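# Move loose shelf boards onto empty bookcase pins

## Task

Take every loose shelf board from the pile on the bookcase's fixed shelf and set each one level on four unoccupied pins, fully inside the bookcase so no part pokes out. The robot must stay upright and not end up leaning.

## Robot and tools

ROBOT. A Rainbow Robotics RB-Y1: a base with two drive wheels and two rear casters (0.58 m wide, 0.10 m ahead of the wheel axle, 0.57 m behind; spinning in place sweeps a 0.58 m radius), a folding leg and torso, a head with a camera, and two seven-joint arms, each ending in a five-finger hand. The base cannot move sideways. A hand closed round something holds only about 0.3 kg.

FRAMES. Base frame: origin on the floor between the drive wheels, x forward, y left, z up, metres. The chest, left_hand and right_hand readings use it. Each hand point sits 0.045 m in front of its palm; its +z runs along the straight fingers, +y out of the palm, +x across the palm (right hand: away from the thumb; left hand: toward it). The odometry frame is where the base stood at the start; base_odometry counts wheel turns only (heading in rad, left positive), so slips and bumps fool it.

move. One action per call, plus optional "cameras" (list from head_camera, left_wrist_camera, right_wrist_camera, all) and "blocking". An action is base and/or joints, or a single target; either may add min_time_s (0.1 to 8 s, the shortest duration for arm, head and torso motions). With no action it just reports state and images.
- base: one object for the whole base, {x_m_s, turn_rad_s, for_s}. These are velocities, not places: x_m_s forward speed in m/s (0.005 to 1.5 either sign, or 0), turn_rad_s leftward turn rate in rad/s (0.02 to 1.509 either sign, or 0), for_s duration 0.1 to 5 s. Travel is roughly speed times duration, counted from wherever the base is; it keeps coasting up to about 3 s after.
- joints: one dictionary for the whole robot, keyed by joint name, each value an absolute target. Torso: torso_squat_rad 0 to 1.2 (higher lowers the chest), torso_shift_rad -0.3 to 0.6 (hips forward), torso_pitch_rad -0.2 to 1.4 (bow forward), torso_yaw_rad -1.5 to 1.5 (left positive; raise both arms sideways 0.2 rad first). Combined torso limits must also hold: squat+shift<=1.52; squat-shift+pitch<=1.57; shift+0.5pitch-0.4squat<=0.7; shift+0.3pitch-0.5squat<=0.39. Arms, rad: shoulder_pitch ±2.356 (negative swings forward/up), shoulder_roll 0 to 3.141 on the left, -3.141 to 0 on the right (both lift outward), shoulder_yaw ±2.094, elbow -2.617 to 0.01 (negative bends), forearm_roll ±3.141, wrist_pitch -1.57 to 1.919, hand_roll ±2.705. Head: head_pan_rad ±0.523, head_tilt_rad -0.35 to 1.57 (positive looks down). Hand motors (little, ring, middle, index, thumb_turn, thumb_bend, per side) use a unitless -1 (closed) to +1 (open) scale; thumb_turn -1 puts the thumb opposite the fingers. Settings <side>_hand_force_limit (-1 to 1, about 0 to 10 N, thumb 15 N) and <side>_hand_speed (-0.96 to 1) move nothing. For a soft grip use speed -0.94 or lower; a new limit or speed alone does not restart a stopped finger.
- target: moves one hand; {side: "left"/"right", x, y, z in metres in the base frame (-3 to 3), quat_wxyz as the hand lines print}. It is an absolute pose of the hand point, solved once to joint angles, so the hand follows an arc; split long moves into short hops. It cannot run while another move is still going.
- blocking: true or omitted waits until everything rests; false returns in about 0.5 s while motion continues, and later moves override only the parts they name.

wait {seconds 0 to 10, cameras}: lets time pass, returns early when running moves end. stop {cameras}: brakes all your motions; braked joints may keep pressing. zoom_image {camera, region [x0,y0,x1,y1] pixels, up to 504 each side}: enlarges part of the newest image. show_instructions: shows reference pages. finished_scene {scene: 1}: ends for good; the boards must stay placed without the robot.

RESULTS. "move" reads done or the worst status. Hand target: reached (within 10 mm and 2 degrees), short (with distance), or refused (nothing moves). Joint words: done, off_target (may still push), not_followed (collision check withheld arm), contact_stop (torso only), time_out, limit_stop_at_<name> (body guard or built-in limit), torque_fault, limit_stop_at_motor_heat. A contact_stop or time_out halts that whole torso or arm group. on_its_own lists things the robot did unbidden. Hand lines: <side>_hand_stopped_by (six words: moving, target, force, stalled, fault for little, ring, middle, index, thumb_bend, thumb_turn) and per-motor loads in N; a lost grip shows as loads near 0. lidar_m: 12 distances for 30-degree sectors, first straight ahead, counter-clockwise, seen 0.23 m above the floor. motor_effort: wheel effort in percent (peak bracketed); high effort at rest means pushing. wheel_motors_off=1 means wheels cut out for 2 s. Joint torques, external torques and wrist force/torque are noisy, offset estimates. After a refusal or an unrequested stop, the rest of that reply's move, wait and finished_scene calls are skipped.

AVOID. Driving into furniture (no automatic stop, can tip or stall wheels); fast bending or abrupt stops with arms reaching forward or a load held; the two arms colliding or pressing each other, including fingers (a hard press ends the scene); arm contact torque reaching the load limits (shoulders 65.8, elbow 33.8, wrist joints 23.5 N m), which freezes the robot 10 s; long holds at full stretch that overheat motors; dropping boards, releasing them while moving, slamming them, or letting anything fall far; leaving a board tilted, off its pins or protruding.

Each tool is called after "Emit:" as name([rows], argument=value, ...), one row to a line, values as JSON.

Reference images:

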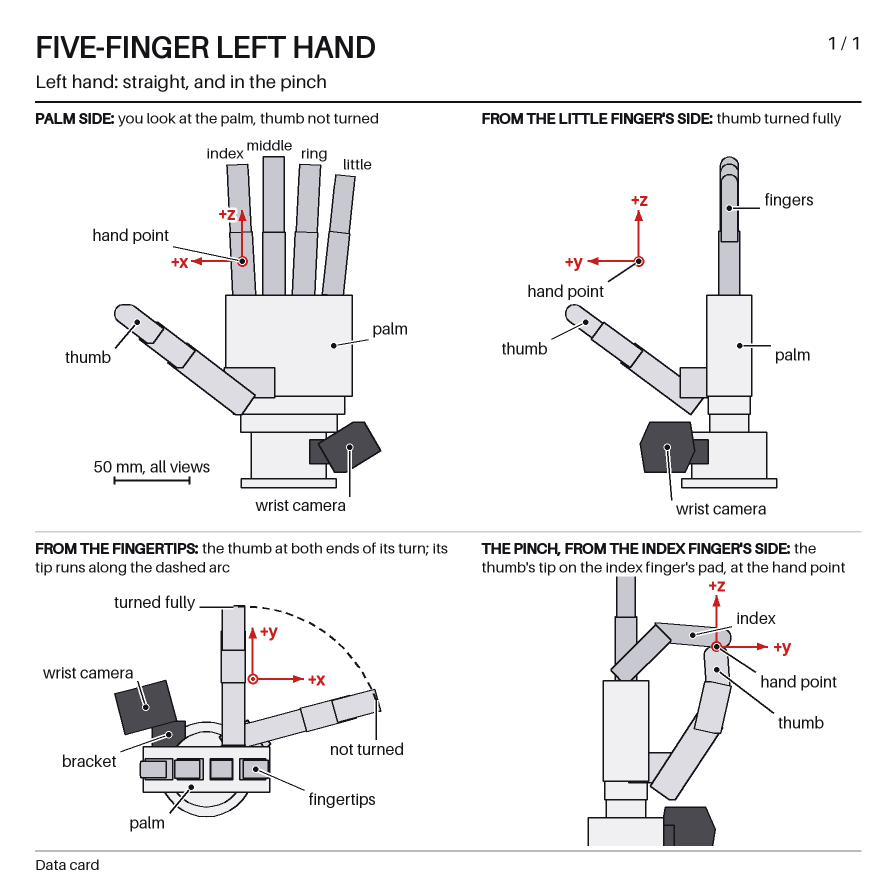

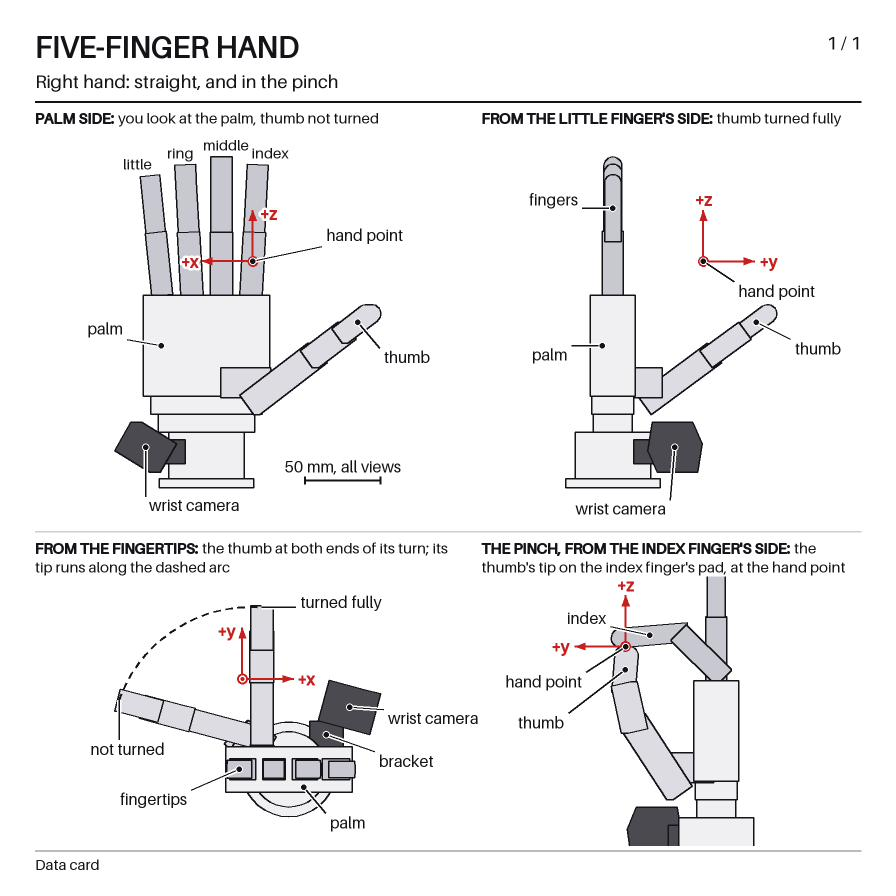

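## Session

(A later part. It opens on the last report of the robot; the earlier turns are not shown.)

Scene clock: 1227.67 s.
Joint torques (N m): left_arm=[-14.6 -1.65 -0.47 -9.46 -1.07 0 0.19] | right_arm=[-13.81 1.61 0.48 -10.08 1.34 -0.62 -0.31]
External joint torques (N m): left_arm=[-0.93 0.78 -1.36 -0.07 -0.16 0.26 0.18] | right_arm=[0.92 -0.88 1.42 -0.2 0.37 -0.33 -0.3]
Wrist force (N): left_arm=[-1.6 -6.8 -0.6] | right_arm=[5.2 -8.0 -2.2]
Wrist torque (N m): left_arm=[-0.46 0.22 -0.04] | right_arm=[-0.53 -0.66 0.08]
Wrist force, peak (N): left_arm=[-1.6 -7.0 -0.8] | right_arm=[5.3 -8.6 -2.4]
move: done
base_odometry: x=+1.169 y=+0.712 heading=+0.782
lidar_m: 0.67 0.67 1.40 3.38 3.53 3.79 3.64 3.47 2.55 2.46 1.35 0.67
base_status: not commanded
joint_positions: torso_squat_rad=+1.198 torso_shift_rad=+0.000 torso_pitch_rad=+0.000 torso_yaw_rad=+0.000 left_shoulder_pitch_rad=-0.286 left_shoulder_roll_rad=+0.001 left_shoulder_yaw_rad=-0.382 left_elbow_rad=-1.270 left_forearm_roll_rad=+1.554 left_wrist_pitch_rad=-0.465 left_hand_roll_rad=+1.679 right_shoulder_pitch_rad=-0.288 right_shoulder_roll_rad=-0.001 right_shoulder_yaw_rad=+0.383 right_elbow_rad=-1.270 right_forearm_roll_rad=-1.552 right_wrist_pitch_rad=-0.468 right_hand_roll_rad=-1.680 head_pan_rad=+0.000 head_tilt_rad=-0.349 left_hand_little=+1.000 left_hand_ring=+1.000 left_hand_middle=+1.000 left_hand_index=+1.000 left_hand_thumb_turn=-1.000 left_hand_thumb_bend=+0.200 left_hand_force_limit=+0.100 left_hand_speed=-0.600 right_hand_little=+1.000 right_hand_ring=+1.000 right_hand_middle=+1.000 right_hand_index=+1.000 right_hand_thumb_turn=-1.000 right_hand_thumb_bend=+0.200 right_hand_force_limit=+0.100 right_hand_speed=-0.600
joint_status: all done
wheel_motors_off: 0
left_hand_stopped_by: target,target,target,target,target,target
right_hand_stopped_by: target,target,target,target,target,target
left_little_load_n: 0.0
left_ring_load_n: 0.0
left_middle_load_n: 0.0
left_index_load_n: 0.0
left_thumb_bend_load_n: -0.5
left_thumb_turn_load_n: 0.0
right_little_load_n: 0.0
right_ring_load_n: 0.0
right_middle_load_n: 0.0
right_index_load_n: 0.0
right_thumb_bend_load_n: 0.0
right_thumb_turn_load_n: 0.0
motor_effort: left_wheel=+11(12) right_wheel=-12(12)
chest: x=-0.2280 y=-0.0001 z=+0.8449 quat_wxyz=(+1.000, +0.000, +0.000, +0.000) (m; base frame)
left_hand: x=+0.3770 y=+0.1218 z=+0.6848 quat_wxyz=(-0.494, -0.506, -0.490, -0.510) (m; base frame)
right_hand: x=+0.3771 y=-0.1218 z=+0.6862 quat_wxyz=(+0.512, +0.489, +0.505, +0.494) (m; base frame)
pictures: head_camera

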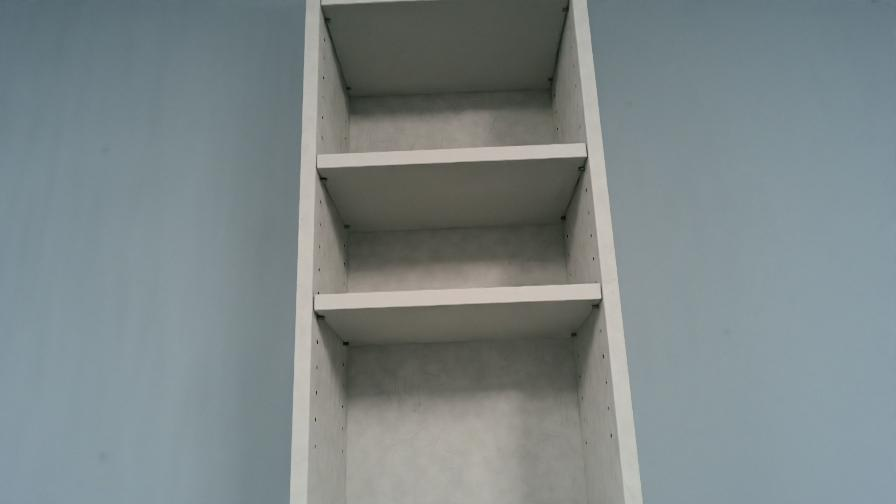

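Emit:
move(target={"side": "left", "x": 0.42, "y": 0.10, "z": 0.55, "quat_wxyz": [0.5, 0.5, 0.5, 0.5]}, min_time_s=2)

Emit:
move(target={"side": "right", "x": 0.42, "y": -0.10, "z": 0.55, "quat_wxyz": [0.5, 0.5, 0.5, 0.5]}, min_time_s=2, cameras=["left_wrist_camera", "right_wrist_camera"])

Emit:
move(joints={"head_tilt_rad": 0.35}, cameras=["head_camera"])

Emit:
zoom_image(camera="head_camera", region=[300, 220, 400, 350])

Emit:
zoom_image(camera="head_camera", region=[520, 220, 620, 350])

Scene clock: 1238.53 s.
Joint torques (N m): left_arm=[-14.81 -1.98 -0.4 -9.38 -1.08 -0.03 0.2] | right_arm=[-13.97 1.31 0.41 -10 1.36 -0.57 -0.25]
External joint torques (N m): left_arm=[-1.14 0.44 -1.29 0.01 -0.17 0.24 0.19] | right_arm=[0.75 -1.18 1.35 -0.11 0.39 -0.28 -0.24]
Wrist force (N): left_arm=[-1.7 -6.8 -0.8] | right_arm=[4.8 -7.7 -2.5]
Wrist torque (N m): left_arm=[-0.44 0.23 -0.05] | right_arm=[-0.48 -0.60 0.05]
Wrist force, peak (N): left_arm=[-1.6 -7.0 -0.7] | right_arm=[5.3 -8.5 -2.5]
move: refused
base_odometry: x=+1.169 y=+0.712 heading=+0.782
lidar_m: 0.68 0.68 1.39 3.39 3.53 3.79 3.65 3.46 2.54 2.45 1.36 0.67
base_status: not commanded
joint_positions: torso_squat_rad=+1.198 torso_shift_rad=+0.000 torso_pitch_rad=+0.000 torso_yaw_rad=+0.000 left_shoulder_pitch_rad=-0.286 left_shoulder_roll_rad=+0.001 left_shoulder_yaw_rad=-0.382 left_elbow_rad=-1.270 left_forearm_roll_rad=+1.554 left_wrist_pitch_rad=-0.465 left_hand_roll_rad=+1.679 right_shoulder_pitch_rad=-0.288 right_shoulder_roll_rad=-0.001 right_shoulder_yaw_rad=+0.383 right_elbow_rad=-1.270 right_forearm_roll_rad=-1.552 right_wrist_pitch_rad=-0.468 right_hand_roll_rad=-1.680 head_pan_rad=+0.000 head_tilt_rad=-0.349 left_hand_little=+1.000 left_hand_ring=+1.000 left_hand_middle=+1.000 left_hand_index=+1.000 left_hand_thumb_turn=-1.000 left_hand_thumb_bend=+0.200 left_hand_force_limit=+0.100 left_hand_speed=-0.600 right_hand_little=+1.000 right_hand_ring=+1.000 right_hand_middle=+1.000 right_hand_index=+1.000 right_hand_thumb_turn=-1.000 right_hand_thumb_bend=+0.200 right_hand_force_limit=+0.100 right_hand_speed=-0.600
joint_status: not commanded
wheel_motors_off: 0
left_hand_stopped_by: target,target,target,target,target,target
right_hand_stopped_by: target,target,target,target,target,target
left_little_load_n: 0.0
left_ring_load_n: 0.0
left_middle_load_n: 0.0
left_index_load_n: 0.0
left_thumb_bend_load_n: 0.0
left_thumb_turn_load_n: 0.0
right_little_load_n: 0.0
right_ring_load_n: 0.0
right_middle_load_n: 0.0
right_index_load_n: 0.0
right_thumb_bend_load_n: 0.0
right_thumb_turn_load_n: 0.0
motor_effort: left_wheel=+10(12) right_wheel=-12(12)
chest: x=-0.2280 y=-0.0001 z=+0.8449 quat_wxyz=(+1.000, +0.000, +0.000, +0.000) (m; base frame)
left_hand: x=+0.3770 y=+0.1218 z=+0.6848 quat_wxyz=(-0.494, -0.506, -0.490, -0.510) (m; base frame)
left_hand_status: refused: the way to the posture found for that pose touches the leg; the posture itself is clear. Nothing moved. The way starts where the arm stands: move the arm first, then send the pose again.
right_hand: x=+0.3771 y=-0.1218 z=+0.6862 quat_wxyz=(+0.512, +0.489, +0.505, +0.494) (m; base frame)
pictures: none

not run: a stop that you did not command came earlier in this reply.

not run: a stop that you did not command came earlier in this reply.

Scaled by 3.877 from the camera's 896x504 image, which has a finer 1280x720 frame.
This view is cut from an older image: the scene may have changed since it was taken.

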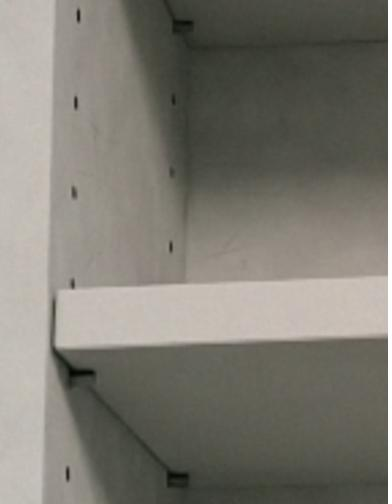

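Scaled by 3.877 from the camera's 896x504 image, which has a finer 1280x720 frame.
This view is cut from an older image: the scene may have changed since it was taken.

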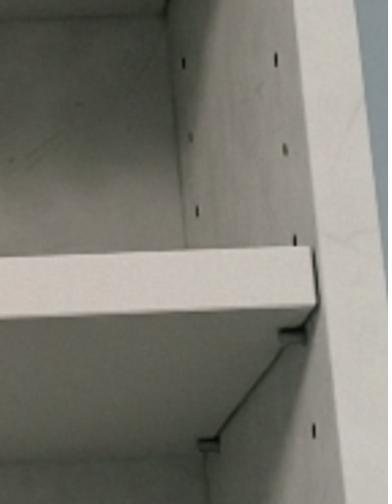

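Emit:
move(joints={"head_tilt_rad": 0.4}, cameras=["head_camera", "left_wrist_camera", "right_wrist_camera"])

Emit:
zoom_image(camera="head_camera", region=[300, 190, 400, 320])

Emit:
zoom_image(camera="head_camera", region=[530, 190, 630, 320])

Scene clock: 1242.37 s.
Joint torques (N m): left_arm=[-15.11 -1.6 -0.39 -9.43 -1.14 -0.16 0.25] | right_arm=[-13.65 1.16 0.46 -9.84 1.33 -0.64 -0.38]
External joint torques (N m): left_arm=[-1.44 0.83 -1.28 -0.04 -0.23 0.11 0.24] | right_arm=[1.07 -1.34 1.4 0.04 0.35 -0.35 -0.37]
Wrist force (N): left_arm=[-1.6 -6.7 -0.7] | right_arm=[5.4 -8.2 -2.5]
Wrist torque (N m): left_arm=[-0.42 0.23 -0.04] | right_arm=[-0.51 -0.70 0.04]
Wrist force, peak (N): left_arm=[-1.6 -7.0 -0.8] | right_arm=[5.0 -8.7 -2.5]
move: done
base_odometry: x=+1.169 y=+0.712 heading=+0.782
lidar_m: 0.68 0.67 1.40 3.38 3.52 3.79 3.65 3.45 2.55 2.47 1.36 0.67
base_status: not commanded
joint_positions: torso_squat_rad=+1.198 torso_shift_rad=+0.000 torso_pitch_rad=+0.000 torso_yaw_rad=+0.000 left_shoulder_pitch_rad=-0.286 left_shoulder_roll_rad=+0.001 left_shoulder_yaw_rad=-0.382 left_elbow_rad=-1.270 left_forearm_roll_rad=+1.554 left_wrist_pitch_rad=-0.465 left_hand_roll_rad=+1.679 right_shoulder_pitch_rad=-0.288 right_shoulder_roll_rad=-0.001 right_shoulder_yaw_rad=+0.383 right_elbow_rad=-1.270 right_forearm_roll_rad=-1.552 right_wrist_pitch_rad=-0.468 right_hand_roll_rad=-1.680 head_pan_rad=+0.000 head_tilt_rad=+0.400 left_hand_little=+1.000 left_hand_ring=+1.000 left_hand_middle=+1.000 left_hand_index=+1.000 left_hand_thumb_turn=-1.000 left_hand_thumb_bend=+0.200 left_hand_force_limit=+0.100 left_hand_speed=-0.600 right_hand_little=+1.000 right_hand_ring=+1.000 right_hand_middle=+1.000 right_hand_index=+1.000 right_hand_thumb_turn=-1.000 right_hand_thumb_bend=+0.200 right_hand_force_limit=+0.100 right_hand_speed=-0.600
joint_status: all done
wheel_motors_off: 0
left_hand_stopped_by: target,target,target,target,target,target
right_hand_stopped_by: target,target,target,target,target,target
left_little_load_n: 0.0
left_ring_load_n: 0.5
left_middle_load_n: 0.0
left_index_load_n: 0.0
left_thumb_bend_load_n: 0.0
left_thumb_turn_load_n: 0.0
right_little_load_n: 0.0
right_ring_load_n: 0.5
right_middle_load_n: 0.0
right_index_load_n: 0.0
right_thumb_bend_load_n: 0.0
right_thumb_turn_load_n: 0.0
motor_effort: left_wheel=+11(12) right_wheel=-12(13)
chest: x=-0.2280 y=-0.0001 z=+0.8449 quat_wxyz=(+1.000, +0.000, +0.000, +0.000) (m; base frame)
left_hand: x=+0.3770 y=+0.1218 z=+0.6848 quat_wxyz=(-0.494, -0.506, -0.490, -0.510) (m; base frame)
right_hand: x=+0.3771 y=-0.1218 z=+0.6862 quat_wxyz=(+0.512, +0.489, +0.505, +0.494) (m; base frame)
pictures: head_camera, left_wrist_camera, right_wrist_camera

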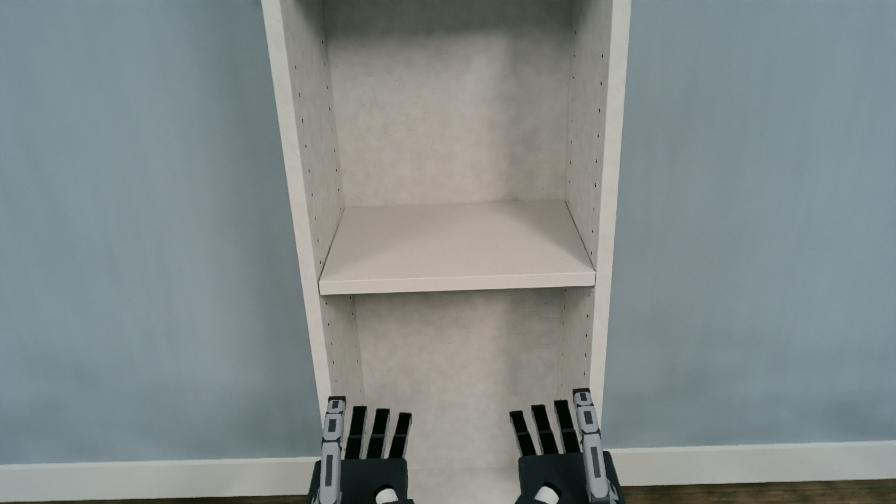

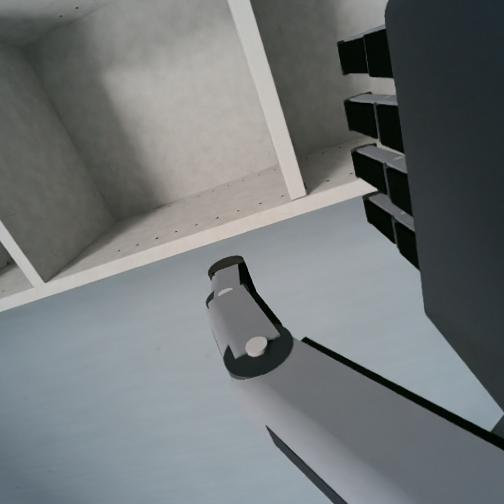

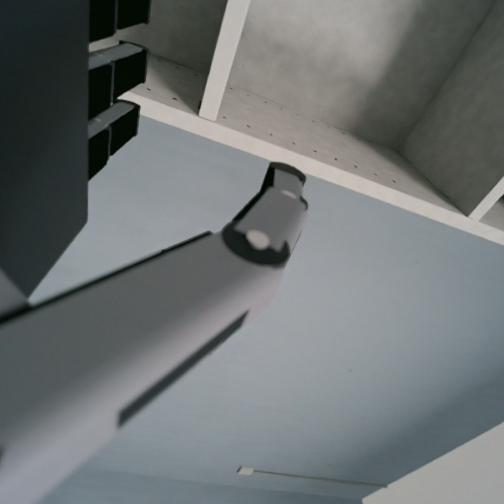

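Scaled by 3.877 from the camera's 896x504 image, which has a finer 1280x720 frame.

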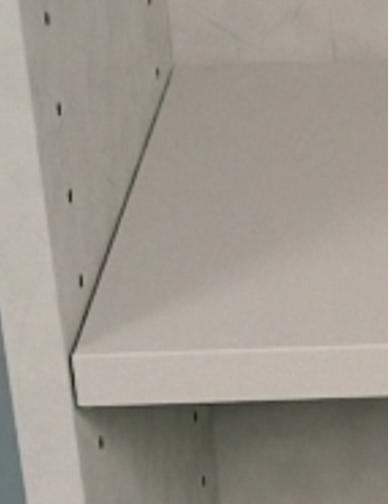

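Scaled by 3.877 from the camera's 896x504 image, which has a finer 1280x720 frame.

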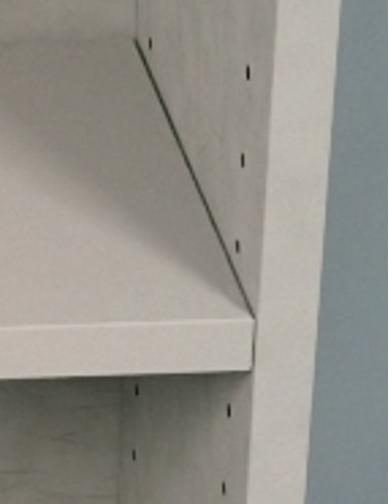

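Emit:
finished_scene()

The scene is finished: the task was done.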